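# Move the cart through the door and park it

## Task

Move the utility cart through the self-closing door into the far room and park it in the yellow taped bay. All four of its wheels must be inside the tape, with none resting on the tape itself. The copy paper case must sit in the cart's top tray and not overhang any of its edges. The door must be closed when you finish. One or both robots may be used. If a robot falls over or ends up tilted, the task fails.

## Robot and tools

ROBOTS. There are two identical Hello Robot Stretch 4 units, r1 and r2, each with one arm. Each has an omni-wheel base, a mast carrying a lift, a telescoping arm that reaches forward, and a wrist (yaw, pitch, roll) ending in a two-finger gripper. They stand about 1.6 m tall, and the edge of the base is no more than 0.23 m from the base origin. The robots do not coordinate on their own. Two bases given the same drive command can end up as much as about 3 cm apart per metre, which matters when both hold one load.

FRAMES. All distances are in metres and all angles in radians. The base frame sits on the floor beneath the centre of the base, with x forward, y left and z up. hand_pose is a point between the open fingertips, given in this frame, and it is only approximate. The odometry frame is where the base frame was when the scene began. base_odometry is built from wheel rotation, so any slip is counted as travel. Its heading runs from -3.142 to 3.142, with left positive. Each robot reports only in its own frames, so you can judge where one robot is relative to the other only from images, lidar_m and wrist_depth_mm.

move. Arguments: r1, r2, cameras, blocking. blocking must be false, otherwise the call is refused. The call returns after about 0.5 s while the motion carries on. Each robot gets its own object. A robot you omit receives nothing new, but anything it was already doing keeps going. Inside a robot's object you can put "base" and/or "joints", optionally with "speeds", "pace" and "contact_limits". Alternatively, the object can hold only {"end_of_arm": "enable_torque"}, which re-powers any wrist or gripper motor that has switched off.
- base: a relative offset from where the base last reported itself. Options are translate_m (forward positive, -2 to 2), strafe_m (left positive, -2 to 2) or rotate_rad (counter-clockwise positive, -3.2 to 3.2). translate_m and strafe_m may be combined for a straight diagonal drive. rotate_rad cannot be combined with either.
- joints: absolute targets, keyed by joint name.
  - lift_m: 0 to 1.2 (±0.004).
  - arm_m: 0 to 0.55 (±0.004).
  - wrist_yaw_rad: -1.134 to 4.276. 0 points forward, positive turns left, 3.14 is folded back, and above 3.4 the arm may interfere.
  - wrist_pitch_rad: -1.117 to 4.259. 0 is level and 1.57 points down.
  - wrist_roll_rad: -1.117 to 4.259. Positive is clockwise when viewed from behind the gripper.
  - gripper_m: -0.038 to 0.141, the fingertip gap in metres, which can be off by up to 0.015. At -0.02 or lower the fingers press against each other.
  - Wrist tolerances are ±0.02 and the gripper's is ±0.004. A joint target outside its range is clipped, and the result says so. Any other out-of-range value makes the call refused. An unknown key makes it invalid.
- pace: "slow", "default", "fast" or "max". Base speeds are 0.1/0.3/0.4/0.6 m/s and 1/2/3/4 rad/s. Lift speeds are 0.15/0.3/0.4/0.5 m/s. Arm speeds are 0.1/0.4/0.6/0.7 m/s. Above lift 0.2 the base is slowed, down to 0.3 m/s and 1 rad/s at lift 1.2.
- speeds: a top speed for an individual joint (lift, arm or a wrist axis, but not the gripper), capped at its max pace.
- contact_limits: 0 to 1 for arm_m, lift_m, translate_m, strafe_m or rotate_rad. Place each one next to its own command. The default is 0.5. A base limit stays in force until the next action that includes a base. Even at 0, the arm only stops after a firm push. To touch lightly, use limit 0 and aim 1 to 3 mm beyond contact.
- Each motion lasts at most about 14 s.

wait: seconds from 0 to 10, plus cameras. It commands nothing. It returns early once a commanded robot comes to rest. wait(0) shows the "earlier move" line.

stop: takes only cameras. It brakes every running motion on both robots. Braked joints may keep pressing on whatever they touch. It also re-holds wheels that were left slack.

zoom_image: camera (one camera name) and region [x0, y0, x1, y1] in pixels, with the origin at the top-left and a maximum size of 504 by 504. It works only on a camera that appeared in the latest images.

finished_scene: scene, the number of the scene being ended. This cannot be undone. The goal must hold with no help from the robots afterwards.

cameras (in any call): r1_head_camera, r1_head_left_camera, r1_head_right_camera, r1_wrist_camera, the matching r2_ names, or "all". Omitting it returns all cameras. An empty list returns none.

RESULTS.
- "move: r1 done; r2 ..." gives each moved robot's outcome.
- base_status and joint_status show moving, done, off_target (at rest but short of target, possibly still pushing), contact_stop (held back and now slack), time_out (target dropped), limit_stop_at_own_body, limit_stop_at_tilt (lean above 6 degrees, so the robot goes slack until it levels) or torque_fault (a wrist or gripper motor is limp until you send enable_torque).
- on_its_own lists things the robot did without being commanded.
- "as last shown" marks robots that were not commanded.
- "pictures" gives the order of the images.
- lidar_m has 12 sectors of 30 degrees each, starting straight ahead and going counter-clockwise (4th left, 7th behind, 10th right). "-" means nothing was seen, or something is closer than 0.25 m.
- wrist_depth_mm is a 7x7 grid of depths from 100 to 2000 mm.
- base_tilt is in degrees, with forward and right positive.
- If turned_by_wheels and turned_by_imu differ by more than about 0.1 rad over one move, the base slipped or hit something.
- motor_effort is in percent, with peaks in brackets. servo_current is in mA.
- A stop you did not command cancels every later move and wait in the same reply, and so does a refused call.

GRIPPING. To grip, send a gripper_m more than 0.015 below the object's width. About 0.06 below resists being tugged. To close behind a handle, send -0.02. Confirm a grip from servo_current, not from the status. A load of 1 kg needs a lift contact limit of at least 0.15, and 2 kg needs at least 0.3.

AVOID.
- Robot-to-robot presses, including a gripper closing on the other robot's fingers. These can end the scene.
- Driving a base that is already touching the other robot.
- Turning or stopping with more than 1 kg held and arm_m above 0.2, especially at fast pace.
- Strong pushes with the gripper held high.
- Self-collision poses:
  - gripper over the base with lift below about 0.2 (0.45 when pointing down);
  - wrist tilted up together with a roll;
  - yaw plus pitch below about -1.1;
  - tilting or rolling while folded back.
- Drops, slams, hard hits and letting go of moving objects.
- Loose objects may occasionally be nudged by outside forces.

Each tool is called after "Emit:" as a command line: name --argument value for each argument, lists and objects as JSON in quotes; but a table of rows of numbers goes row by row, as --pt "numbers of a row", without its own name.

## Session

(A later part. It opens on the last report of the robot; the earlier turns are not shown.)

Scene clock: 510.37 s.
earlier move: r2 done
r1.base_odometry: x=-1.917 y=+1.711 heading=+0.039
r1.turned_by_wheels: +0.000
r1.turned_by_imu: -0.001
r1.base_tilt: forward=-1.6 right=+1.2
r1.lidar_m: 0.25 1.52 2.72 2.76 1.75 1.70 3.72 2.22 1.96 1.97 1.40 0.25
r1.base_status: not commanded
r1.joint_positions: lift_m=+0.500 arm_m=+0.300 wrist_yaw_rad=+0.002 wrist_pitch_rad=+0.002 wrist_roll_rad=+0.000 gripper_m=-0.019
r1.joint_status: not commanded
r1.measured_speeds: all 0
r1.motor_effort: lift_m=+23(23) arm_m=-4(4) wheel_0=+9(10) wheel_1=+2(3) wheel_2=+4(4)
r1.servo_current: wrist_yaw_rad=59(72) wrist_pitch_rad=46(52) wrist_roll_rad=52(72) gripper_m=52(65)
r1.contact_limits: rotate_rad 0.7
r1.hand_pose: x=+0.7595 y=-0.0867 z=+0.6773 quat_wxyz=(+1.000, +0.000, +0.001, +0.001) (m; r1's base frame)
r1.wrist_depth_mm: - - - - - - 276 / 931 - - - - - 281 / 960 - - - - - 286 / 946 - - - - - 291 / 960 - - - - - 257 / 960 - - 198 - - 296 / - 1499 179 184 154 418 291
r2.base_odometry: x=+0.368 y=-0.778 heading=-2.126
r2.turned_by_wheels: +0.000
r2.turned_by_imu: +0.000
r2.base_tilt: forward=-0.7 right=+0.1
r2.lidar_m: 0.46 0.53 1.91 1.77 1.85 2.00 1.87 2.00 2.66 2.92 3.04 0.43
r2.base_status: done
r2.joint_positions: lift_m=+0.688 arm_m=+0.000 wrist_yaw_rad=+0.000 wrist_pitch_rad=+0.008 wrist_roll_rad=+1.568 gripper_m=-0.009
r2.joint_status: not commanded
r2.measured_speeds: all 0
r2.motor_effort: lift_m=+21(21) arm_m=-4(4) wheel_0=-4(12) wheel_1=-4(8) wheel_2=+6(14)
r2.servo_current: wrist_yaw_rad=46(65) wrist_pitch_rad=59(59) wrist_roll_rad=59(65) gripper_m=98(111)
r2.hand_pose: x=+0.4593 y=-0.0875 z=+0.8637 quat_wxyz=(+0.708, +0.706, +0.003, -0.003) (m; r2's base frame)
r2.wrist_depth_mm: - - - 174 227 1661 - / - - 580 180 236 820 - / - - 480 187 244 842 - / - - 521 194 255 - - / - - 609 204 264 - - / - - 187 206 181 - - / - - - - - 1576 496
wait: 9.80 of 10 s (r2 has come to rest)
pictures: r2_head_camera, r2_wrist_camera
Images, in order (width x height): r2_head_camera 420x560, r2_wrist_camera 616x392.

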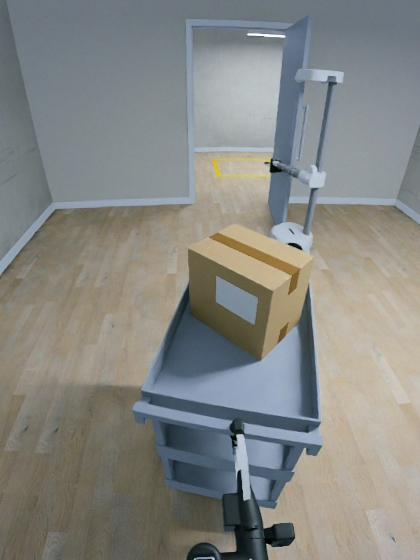

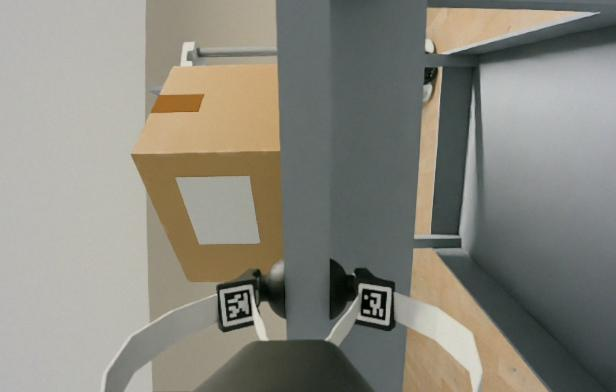

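Emit:
move --r2 '{"base":{"strafe_m":-0.2,"translate_m":-0.02},"pace":"slow"}' --blocking false --cameras '[]'

Emit:
wait --seconds 6 --cameras '[]'

Emit:
move --r2 '{"base":{"rotate_rad":0.3},"pace":"slow"}' --blocking false --cameras '[]'

Emit:
wait --seconds 6 --cameras '["r2_head_camera"]'

Scene clock: 522.77 s.
move: r2 moving
r1: as last shown
r1.turned_by_imu: +0.000
r1.base_tilt: forward=-1.6 right=+1.3
r1.lidar_m: 0.25 1.54 2.70 2.78 1.76 1.69 3.69 2.22 1.95 1.96 1.40 0.25
r1.motor_effort: lift_m=+23(23) arm_m=-4(4) wheel_0=+9(9) wheel_1=+2(2) wheel_2=+4(4)
r1.servo_current: wrist_yaw_rad=46(65) wrist_pitch_rad=39(46) wrist_roll_rad=39(59) gripper_m=59(59)
r1.contact_limits: rotate_rad 0.7
r1.wrist_depth_mm: - - - - - - 274 / 946 - - - - - 279 / 960 - - - - - 286 / 946 - - - - - 290 / 946 - - - - - 257 / 946 - - 198 - - 294 / - 1537 179 183 154 410 293
r2.base_odometry: x=+0.357 y=-0.770 heading=-2.125
r2.turned_by_wheels: +0.001
r2.turned_by_imu: +0.002
r2.base_tilt: forward=-0.7 right=+0.1
r2.lidar_m: 0.45 0.54 1.89 1.80 1.87 1.98 1.89 1.96 2.68 2.92 2.99 0.44
r2.base_status: translate_m moving; strafe_m moving
r2.joint_positions: lift_m=+0.688 arm_m=+0.000 wrist_yaw_rad=+0.001 wrist_pitch_rad=+0.008 wrist_roll_rad=+1.568 gripper_m=-0.009
r2.joint_status: not commanded
r2.measured_speeds: translate_m=-0.005 strafe_m=-0.053 rotate_rad=+0.002 lift_m=+0.000 arm_m=+0.000 wrist_yaw_rad=+0.018 wrist_pitch_rad=+0.000 wrist_roll_rad=+0.000
r2.motor_effort: lift_m=+21(21) arm_m=-4(4) wheel_0=+9(13) wheel_1=-7(8) wheel_2=+8(9)
r2.servo_current: wrist_yaw_rad=52(52) wrist_pitch_rad=52(52) wrist_roll_rad=39(52) gripper_m=111(111)
r2.hand_pose: x=+0.4594 y=-0.0871 z=+0.8637 quat_wxyz=(+0.708, +0.706, +0.003, -0.002) (m; r2's base frame)
r2.wrist_depth_mm: - - - 170 224 1576 - / - - 564 229 233 809 - / - - 480 186 244 842 - / - - 521 193 254 - - / - - 621 204 266 - - / - - 186 206 182 - - / - - - - - 1576 492
pictures: none
No camera images: "cameras" was empty.

Scene clock: 525.47 s.
earlier move: r2 done
r1.base_odometry: x=-1.917 y=+1.711 heading=+0.039
r1.turned_by_wheels: +0.000
r1.turned_by_imu: +0.000
r1.base_tilt: forward=-1.6 right=+1.2
r1.lidar_m: 0.25 1.53 2.70 2.79 1.81 1.65 3.69 2.24 1.97 1.97 1.42 0.25
r1.base_status: not commanded
r1.joint_positions: lift_m=+0.500 arm_m=+0.300 wrist_yaw_rad=+0.002 wrist_pitch_rad=+0.002 wrist_roll_rad=+0.000 gripper_m=-0.019
r1.joint_status: not commanded
r1.measured_speeds: all 0
r1.motor_effort: lift_m=+23(23) arm_m=-4(4) wheel_0=+8(9) wheel_1=+2(2) wheel_2=+4(4)
r1.servo_current: wrist_yaw_rad=59(72) wrist_pitch_rad=33(52) wrist_roll_rad=26(72) gripper_m=52(59)
r1.contact_limits: rotate_rad 0.7
r1.hand_pose: x=+0.7595 y=-0.0867 z=+0.6773 quat_wxyz=(+1.000, +0.000, +0.001, +0.001) (m; r1's base frame)
r1.wrist_depth_mm: - - - - - - 276 / 946 - - - - - 281 / 946 - - - - - 286 / 946 - - - - - 291 / 946 - - - - - 257 / 946 - - 198 - - 293 / - 1537 179 183 153 415 291
r2.base_odometry: x=+0.208 y=-0.656 heading=-2.125
r2.turned_by_wheels: +0.000
r2.turned_by_imu: +0.000
r2.base_tilt: forward=-0.7 right=+0.0
r2.lidar_m: 0.39 0.42 2.10 1.96 2.09 1.96 1.87 1.93 2.62 2.74 2.83 0.47
r2.base_status: done
r2.joint_positions: lift_m=+0.688 arm_m=+0.000 wrist_yaw_rad=+0.003 wrist_pitch_rad=+0.008 wrist_roll_rad=+1.568 gripper_m=-0.009
r2.joint_status: not commanded
r2.measured_speeds: all 0
r2.motor_effort: lift_m=+21(21) arm_m=-4(4) wheel_0=+7(14) wheel_1=-3(8) wheel_2=+4(10)
r2.servo_current: wrist_yaw_rad=52(65) wrist_pitch_rad=52(59) wrist_roll_rad=59(59) gripper_m=104(111)
r2.hand_pose: x=+0.4596 y=-0.0866 z=+0.8637 quat_wxyz=(+0.708, +0.706, +0.004, -0.002) (m; r2's base frame)
r2.wrist_depth_mm: - - - 210 271 278 278 / - - - 208 270 1661 480 / - - - 208 268 831 - / - - 521 208 267 866 - / - - 512 207 266 878 - / - - 187 206 180 - - / - - 615 - 265 133 -
wait: 2.70 of 6 s (r2 has come to rest)
pictures: none
No camera images: "cameras" was empty.

Scene clock: 525.97 s.
move: r2 moving
r1: as last shown
r1.lidar_m: 0.25 1.52 2.73 2.77 1.80 1.65 3.71 2.28 1.96 1.97 1.38 0.25
r1.motor_effort: lift_m=+23(23) arm_m=-4(4) wheel_0=+9(9) wheel_1=+2(2) wheel_2=+4(4)
r1.servo_current: wrist_yaw_rad=39(65) wrist_pitch_rad=39(46) wrist_roll_rad=26(59) gripper_m=52(59)
r1.contact_limits: rotate_rad 0.7
r1.wrist_depth_mm: - - - - - - 274 / 946 - - - - - 279 / 946 - - - - - 285 / 946 - - - - - 290 / 917 - - - - - 257 / 946 - - 198 - - 294 / - 1537 179 183 154 413 291
r2.base_odometry: x=+0.208 y=-0.656 heading=-2.001
r2.turned_by_wheels: +0.124
r2.turned_by_imu: +0.120
r2.base_tilt: forward=-0.6 right=+0.1
r2.lidar_m: 0.43 0.48 2.02 1.93 2.18 1.91 1.86 2.00 2.79 2.74 2.97 0.44
r2.base_status: rotate_rad moving
r2.joint_positions: lift_m=+0.688 arm_m=+0.000 wrist_yaw_rad=-0.006 wrist_pitch_rad=+0.008 wrist_roll_rad=+1.568 gripper_m=-0.009
r2.joint_status: not commanded
r2.measured_speeds: translate_m=+0.003 strafe_m=+0.001 rotate_rad=+0.484 lift_m=+0.000 arm_m=+0.000 wrist_yaw_rad=+0.000 wrist_pitch_rad=+0.000 wrist_roll_rad=+0.000
r2.motor_effort: lift_m=+21(21) arm_m=-4(4) wheel_0=-9(11) wheel_1=-8(9) wheel_2=-12(15)
r2.servo_current: wrist_yaw_rad=52(59) wrist_pitch_rad=46(52) wrist_roll_rad=46(52) gripper_m=104(104)
r2.hand_pose: x=+0.4588 y=-0.0892 z=+0.8637 quat_wxyz=(+0.708, +0.706, +0.001, -0.005) (m; r2's base frame)
r2.wrist_depth_mm: - - - 191 251 1336 1042 / - - - 195 254 1661 - / - - 580 198 256 854 - / - - 496 200 259 854 - / - - 544 204 263 - - / - - 187 204 181 - - / - - - - - 1576 -
pictures: none
No camera images: "cameras" was empty.

Scene clock: 526.87 s.
earlier move: r2 done
r1.base_odometry: x=-1.917 y=+1.711 heading=+0.039
r1.turned_by_wheels: +0.000
r1.turned_by_imu: +0.000
r1.base_tilt: forward=-1.6 right=+1.3
r1.lidar_m: 0.25 1.52 2.70 2.78 1.78 1.68 3.70 2.25 1.97 1.98 1.40 0.25
r1.base_status: not commanded
r1.joint_positions: lift_m=+0.500 arm_m=+0.300 wrist_yaw_rad=+0.002 wrist_pitch_rad=+0.002 wrist_roll_rad=+0.000 gripper_m=-0.019
r1.joint_status: not commanded
r1.measured_speeds: all 0
r1.motor_effort: lift_m=+23(23) arm_m=-4(4) wheel_0=+9(9) wheel_1=+2(2) wheel_2=+3(4)
r1.servo_current: wrist_yaw_rad=39(65) wrist_pitch_rad=39(46) wrist_roll_rad=39(59) gripper_m=52(59)
r1.contact_limits: rotate_rad 0.7
r1.hand_pose: x=+0.7595 y=-0.0867 z=+0.6773 quat_wxyz=(+1.000, +0.000, +0.001, +0.001) (m; r1's base frame)
r1.wrist_depth_mm: - - - - - - 276 / 946 - - - - - 281 / 946 - - - - - 287 / 946 - - - - - 290 / 960 - - - - - 257 / 946 - - 198 - - 293 / - 1499 179 184 154 413 291
r2.base_odometry: x=+0.208 y=-0.656 heading=-1.827
r2.turned_by_wheels: +0.175
r2.turned_by_imu: +0.170
r2.base_tilt: forward=-0.7 right=+0.1
r2.lidar_m: 0.46 2.32 1.96 1.96 2.15 1.85 1.86 2.22 2.74 2.74 3.22 0.41
r2.base_status: done
r2.joint_positions: lift_m=+0.688 arm_m=+0.000 wrist_yaw_rad=-0.003 wrist_pitch_rad=+0.008 wrist_roll_rad=+1.568 gripper_m=-0.009
r2.joint_status: not commanded
r2.measured_speeds: all 0
r2.motor_effort: lift_m=+21(21) arm_m=-4(4) wheel_0=-7(11) wheel_1=-4(9) wheel_2=-8(15)
r2.servo_current: wrist_yaw_rad=52(59) wrist_pitch_rad=52(52) wrist_roll_rad=46(59) gripper_m=104(117)
r2.hand_pose: x=+0.4591 y=-0.0883 z=+0.8637 quat_wxyz=(+0.708, +0.706, +0.002, -0.004) (m; r2's base frame)
r2.wrist_depth_mm: - - 549 151 204 - - / - - 473 160 219 - - / - - 477 174 232 831 - / - - 580 183 247 - - / - - - 200 263 - - / - - 187 204 181 1618 525 / - - - - - 1618 469
wait: 0.90 of 6 s (r2 has come to rest)
pictures: r2_head_camera
Images, in order (width x height): r2_head_camera 420x560.

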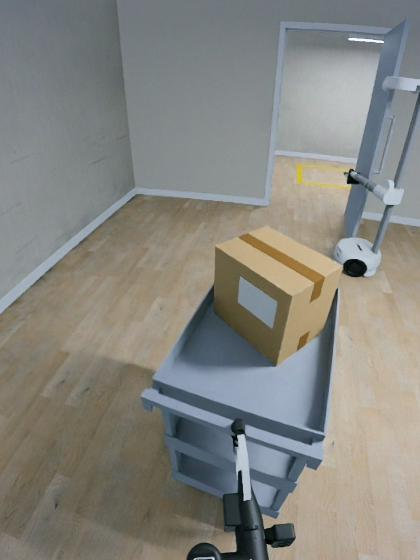

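Emit:
move --r2 '{"base":{"strafe_m":-0.32,"translate_m":-0.02},"pace":"slow"}' --blocking false --cameras '[]'

Emit:
wait --seconds 8 --cameras '["r2_head_camera"]'

Emit:
move --r2 '{"base":{"rotate_rad":0.35},"pace":"slow"}' --blocking false --cameras '[]'

Emit:
wait --seconds 6 --cameras '["r2_head_camera"]'

Scene clock: 532.20 s.
move: r2 moving
r1: as last shown
r1.base_tilt: forward=-1.6 right=+1.2
r1.lidar_m: 0.25 1.53 2.71 2.78 1.78 1.69 3.67 2.24 1.98 1.97 1.38 0.25
r1.motor_effort: lift_m=+23(23) arm_m=-4(4) wheel_0=+9(9) wheel_1=+2(2) wheel_2=+4(4)
r1.servo_current: wrist_yaw_rad=65(65) wrist_pitch_rad=46(46) wrist_roll_rad=65(65) gripper_m=52(59)
r1.contact_limits: rotate_rad 0.7
r1.wrist_depth_mm: - - - - - - 276 / 931 - - - - - 282 / 976 - - - - - 286 / 960 - - - - - 290 / 931 - - - - - 257 / 946 - - 199 - - 293 / - 1499 179 183 154 413 290
r2.base_odometry: x=+0.195 y=-0.652 heading=-1.826
r2.turned_by_wheels: +0.001
r2.turned_by_imu: +0.001
r2.base_tilt: forward=-0.7 right=+0.0
r2.lidar_m: 0.47 0.54 1.98 1.99 2.17 1.87 1.90 2.17 2.72 2.73 3.19 0.41
r2.base_status: translate_m moving; strafe_m moving
r2.joint_positions: lift_m=+0.688 arm_m=+0.000 wrist_yaw_rad=+0.000 wrist_pitch_rad=+0.008 wrist_roll_rad=+1.568 gripper_m=-0.009
r2.joint_status: not commanded
r2.measured_speeds: translate_m=-0.003 strafe_m=-0.053 rotate_rad=+0.004 lift_m=+0.000 arm_m=+0.000 wrist_yaw_rad=+0.030 wrist_pitch_rad=+0.000 wrist_roll_rad=+0.000
r2.motor_effort: lift_m=+21(21) arm_m=-4(4) wheel_0=+8(12) wheel_1=-8(9) wheel_2=+4(6)
r2.servo_current: wrist_yaw_rad=52(59) wrist_pitch_rad=52(59) wrist_roll_rad=52(52) gripper_m=104(104)
r2.hand_pose: x=+0.4593 y=-0.0875 z=+0.8637 quat_wxyz=(+0.708, +0.706, +0.003, -0.003) (m; r2's base frame)
r2.wrist_depth_mm: - - 530 147 201 - - / - - 469 157 214 - - / - - 477 170 229 842 - / - - 580 183 246 - - / - - - 195 265 - - / - - 187 206 181 1618 521 / - - - - - 1576 469
pictures: none
No camera images: "cameras" was empty.

Scene clock: 536.10 s.
earlier move: r2 done
r1.base_odometry: x=-1.917 y=+1.711 heading=+0.039
r1.turned_by_wheels: +0.000
r1.turned_by_imu: +0.000
r1.base_tilt: forward=-1.6 right=+1.3
r1.lidar_m: 0.26 1.53 2.68 2.78 1.77 1.56 3.68 2.23 1.97 1.98 1.40 0.25
r1.base_status: not commanded
r1.joint_positions: lift_m=+0.500 arm_m=+0.300 wrist_yaw_rad=+0.002 wrist_pitch_rad=+0.002 wrist_roll_rad=+0.000 gripper_m=-0.019
r1.joint_status: not commanded
r1.measured_speeds: all 0
r1.motor_effort: lift_m=+23(23) arm_m=-4(4) wheel_0=+9(10) wheel_1=+2(2) wheel_2=+3(4)
r1.servo_current: wrist_yaw_rad=65(78) wrist_pitch_rad=46(52) wrist_roll_rad=46(65) gripper_m=52(65)
r1.contact_limits: rotate_rad 0.7
r1.hand_pose: x=+0.7595 y=-0.0867 z=+0.6773 quat_wxyz=(+1.000, +0.000, +0.001, +0.001) (m; r1's base frame)
r1.wrist_depth_mm: - - - - - - 277 / 976 - - - - - 281 / 931 - - - - - 286 / 931 - - - - - 291 / 931 - - - - - 257 / 946 - - 199 - - 294 / - 1499 179 184 154 413 291
r2.base_odometry: x=-0.096 y=-0.556 heading=-1.826
r2.turned_by_wheels: +0.000
r2.turned_by_imu: +0.001
r2.base_tilt: forward=-0.6 right=+0.0
r2.lidar_m: 0.41 0.43 2.27 2.31 2.23 1.94 1.95 2.27 2.42 2.43 2.84 0.48
r2.base_status: done
r2.joint_positions: lift_m=+0.688 arm_m=+0.000 wrist_yaw_rad=+0.003 wrist_pitch_rad=+0.008 wrist_roll_rad=+1.568 gripper_m=-0.009
r2.joint_status: not commanded
r2.measured_speeds: all 0
r2.motor_effort: lift_m=+21(21) arm_m=-4(4) wheel_0=+5(14) wheel_1=-4(9) wheel_2=+7(9)
r2.servo_current: wrist_yaw_rad=46(59) wrist_pitch_rad=52(59) wrist_roll_rad=52(65) gripper_m=104(111)
r2.hand_pose: x=+0.4596 y=-0.0866 z=+0.8637 quat_wxyz=(+0.708, +0.706, +0.004, -0.002) (m; r2's base frame)
r2.wrist_depth_mm: - - - 205 264 271 273 / - - - 204 265 1708 1160 / - - - 203 264 820 - / - - 512 204 264 866 - / - - 512 206 264 878 - / - - 188 202 180 - - / - - 634 - 264 1708 -
wait: 3.90 of 8 s (r2 has come to rest)
pictures: r2_head_camera
Images, in order (width x height): r2_head_camera 420x560.

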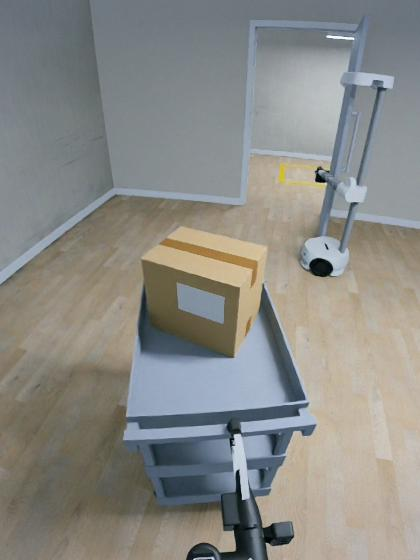

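Scene clock: 536.60 s.
move: r2 moving
r1: as last shown
r1.lidar_m: 0.25 1.54 2.72 2.78 1.79 1.56 3.69 2.23 1.96 1.99 1.39 0.25
r1.motor_effort: lift_m=+23(23) arm_m=-4(4) wheel_0=+9(9) wheel_1=+2(2) wheel_2=+4(4)
r1.servo_current: wrist_yaw_rad=39(78) wrist_pitch_rad=39(46) wrist_roll_rad=46(65) gripper_m=52(59)
r1.contact_limits: rotate_rad 0.7
r1.wrist_depth_mm: - - - - - - 277 / 946 - - - - - 281 / 960 - - - - - 286 / 946 - - - - - 291 / 960 - - - - - 258 / 946 - - 199 - - 293 / - 1537 179 183 154 413 290
r2.base_odometry: x=-0.096 y=-0.556 heading=-1.702
r2.turned_by_wheels: +0.124
r2.turned_by_imu: +0.120
r2.base_tilt: forward=-0.7 right=+0.1
r2.lidar_m: 0.44 0.48 2.27 2.34 2.09 1.93 1.97 2.52 2.41 2.42 3.14 0.43
r2.base_status: rotate_rad moving
r2.joint_positions: lift_m=+0.688 arm_m=+0.000 wrist_yaw_rad=-0.006 wrist_pitch_rad=+0.008 wrist_roll_rad=+1.568 gripper_m=-0.009
r2.joint_status: not commanded
r2.measured_speeds: translate_m=-0.001 strafe_m=+0.001 rotate_rad=+0.490 lift_m=+0.000 arm_m=+0.000 wrist_yaw_rad=+0.000 wrist_pitch_rad=+0.000 wrist_roll_rad=+0.000
r2.motor_effort: lift_m=+21(21) arm_m=-4(4) wheel_0=-12(12) wheel_1=-8(8) wheel_2=-12(13)
r2.servo_current: wrist_yaw_rad=52(59) wrist_pitch_rad=52(59) wrist_roll_rad=46(59) gripper_m=98(111)
r2.hand_pose: x=+0.4588 y=-0.0891 z=+0.8637 quat_wxyz=(+0.708, +0.706, +0.001, -0.005) (m; r2's base frame)
r2.wrist_depth_mm: - - - 184 240 1537 1182 / - - - 188 246 1537 - / - - 539 191 251 842 - / - - 488 196 256 866 - / - - 549 204 260 - - / - - 187 202 181 - - / - - - - - 1576 -
pictures: none
No camera images: "cameras" was empty.

Scene clock: 537.57 s.
earlier move: r2 done
r1.base_odometry: x=-1.917 y=+1.711 heading=+0.039
r1.turned_by_wheels: +0.000
r1.turned_by_imu: +0.000
r1.base_tilt: forward=-1.6 right=+1.2
r1.lidar_m: 0.25 1.51 2.69 2.78 1.77 1.60 3.71 2.21 1.96 1.98 1.39 0.26
r1.base_status: not commanded
r1.joint_positions: lift_m=+0.500 arm_m=+0.300 wrist_yaw_rad=+0.002 wrist_pitch_rad=+0.002 wrist_roll_rad=+0.000 gripper_m=-0.019
r1.joint_status: not commanded
r1.measured_speeds: all 0
r1.motor_effort: lift_m=+23(23) arm_m=-4(4) wheel_0=+9(9) wheel_1=+2(3) wheel_2=+4(4)
r1.servo_current: wrist_yaw_rad=33(78) wrist_pitch_rad=46(52) wrist_roll_rad=46(72) gripper_m=52(59)
r1.contact_limits: rotate_rad 0.7
r1.hand_pose: x=+0.7595 y=-0.0867 z=+0.6773 quat_wxyz=(+1.000, +0.000, +0.001, +0.001) (m; r1's base frame)
r1.wrist_depth_mm: - - - - - - 276 / 960 - - - - - 278 / 960 - - - - - 285 / 960 - - - - - 291 / 946 - - - - - 256 / 946 - - 198 - - 294 / - 1499 179 184 154 415 293
r2.base_odometry: x=-0.096 y=-0.556 heading=-1.477
r2.turned_by_wheels: +0.225
r2.turned_by_imu: +0.218
r2.base_tilt: forward=-0.7 right=+0.1
r2.lidar_m: 0.47 2.35 2.28 2.50 1.96 1.92 2.12 2.47 2.41 2.62 2.44 0.40
r2.base_status: done
r2.joint_positions: lift_m=+0.688 arm_m=+0.000 wrist_yaw_rad=-0.006 wrist_pitch_rad=+0.008 wrist_roll_rad=+1.568 gripper_m=-0.009
r2.joint_status: not commanded
r2.measured_speeds: all 0
r2.motor_effort: lift_m=+21(21) arm_m=-4(4) wheel_0=-5(12) wheel_1=-5(9) wheel_2=-8(13)
r2.servo_current: wrist_yaw_rad=52(59) wrist_pitch_rad=46(59) wrist_roll_rad=39(59) gripper_m=98(111)
r2.hand_pose: x=+0.4588 y=-0.0891 z=+0.8637 quat_wxyz=(+0.708, +0.706, +0.001, -0.005) (m; r2's base frame)
r2.wrist_depth_mm: - - 469 132 188 - - / - 439 433 145 203 - - / - - 500 154 220 - - / - - 647 169 239 - - / - - - 190 264 - - / - - 187 203 181 1499 512 / - - - - - 1618 459
wait: 0.97 of 6 s (r2 has come to rest)
pictures: r2_head_camera
Images, in order (width x height): r2_head_camera 420x560.

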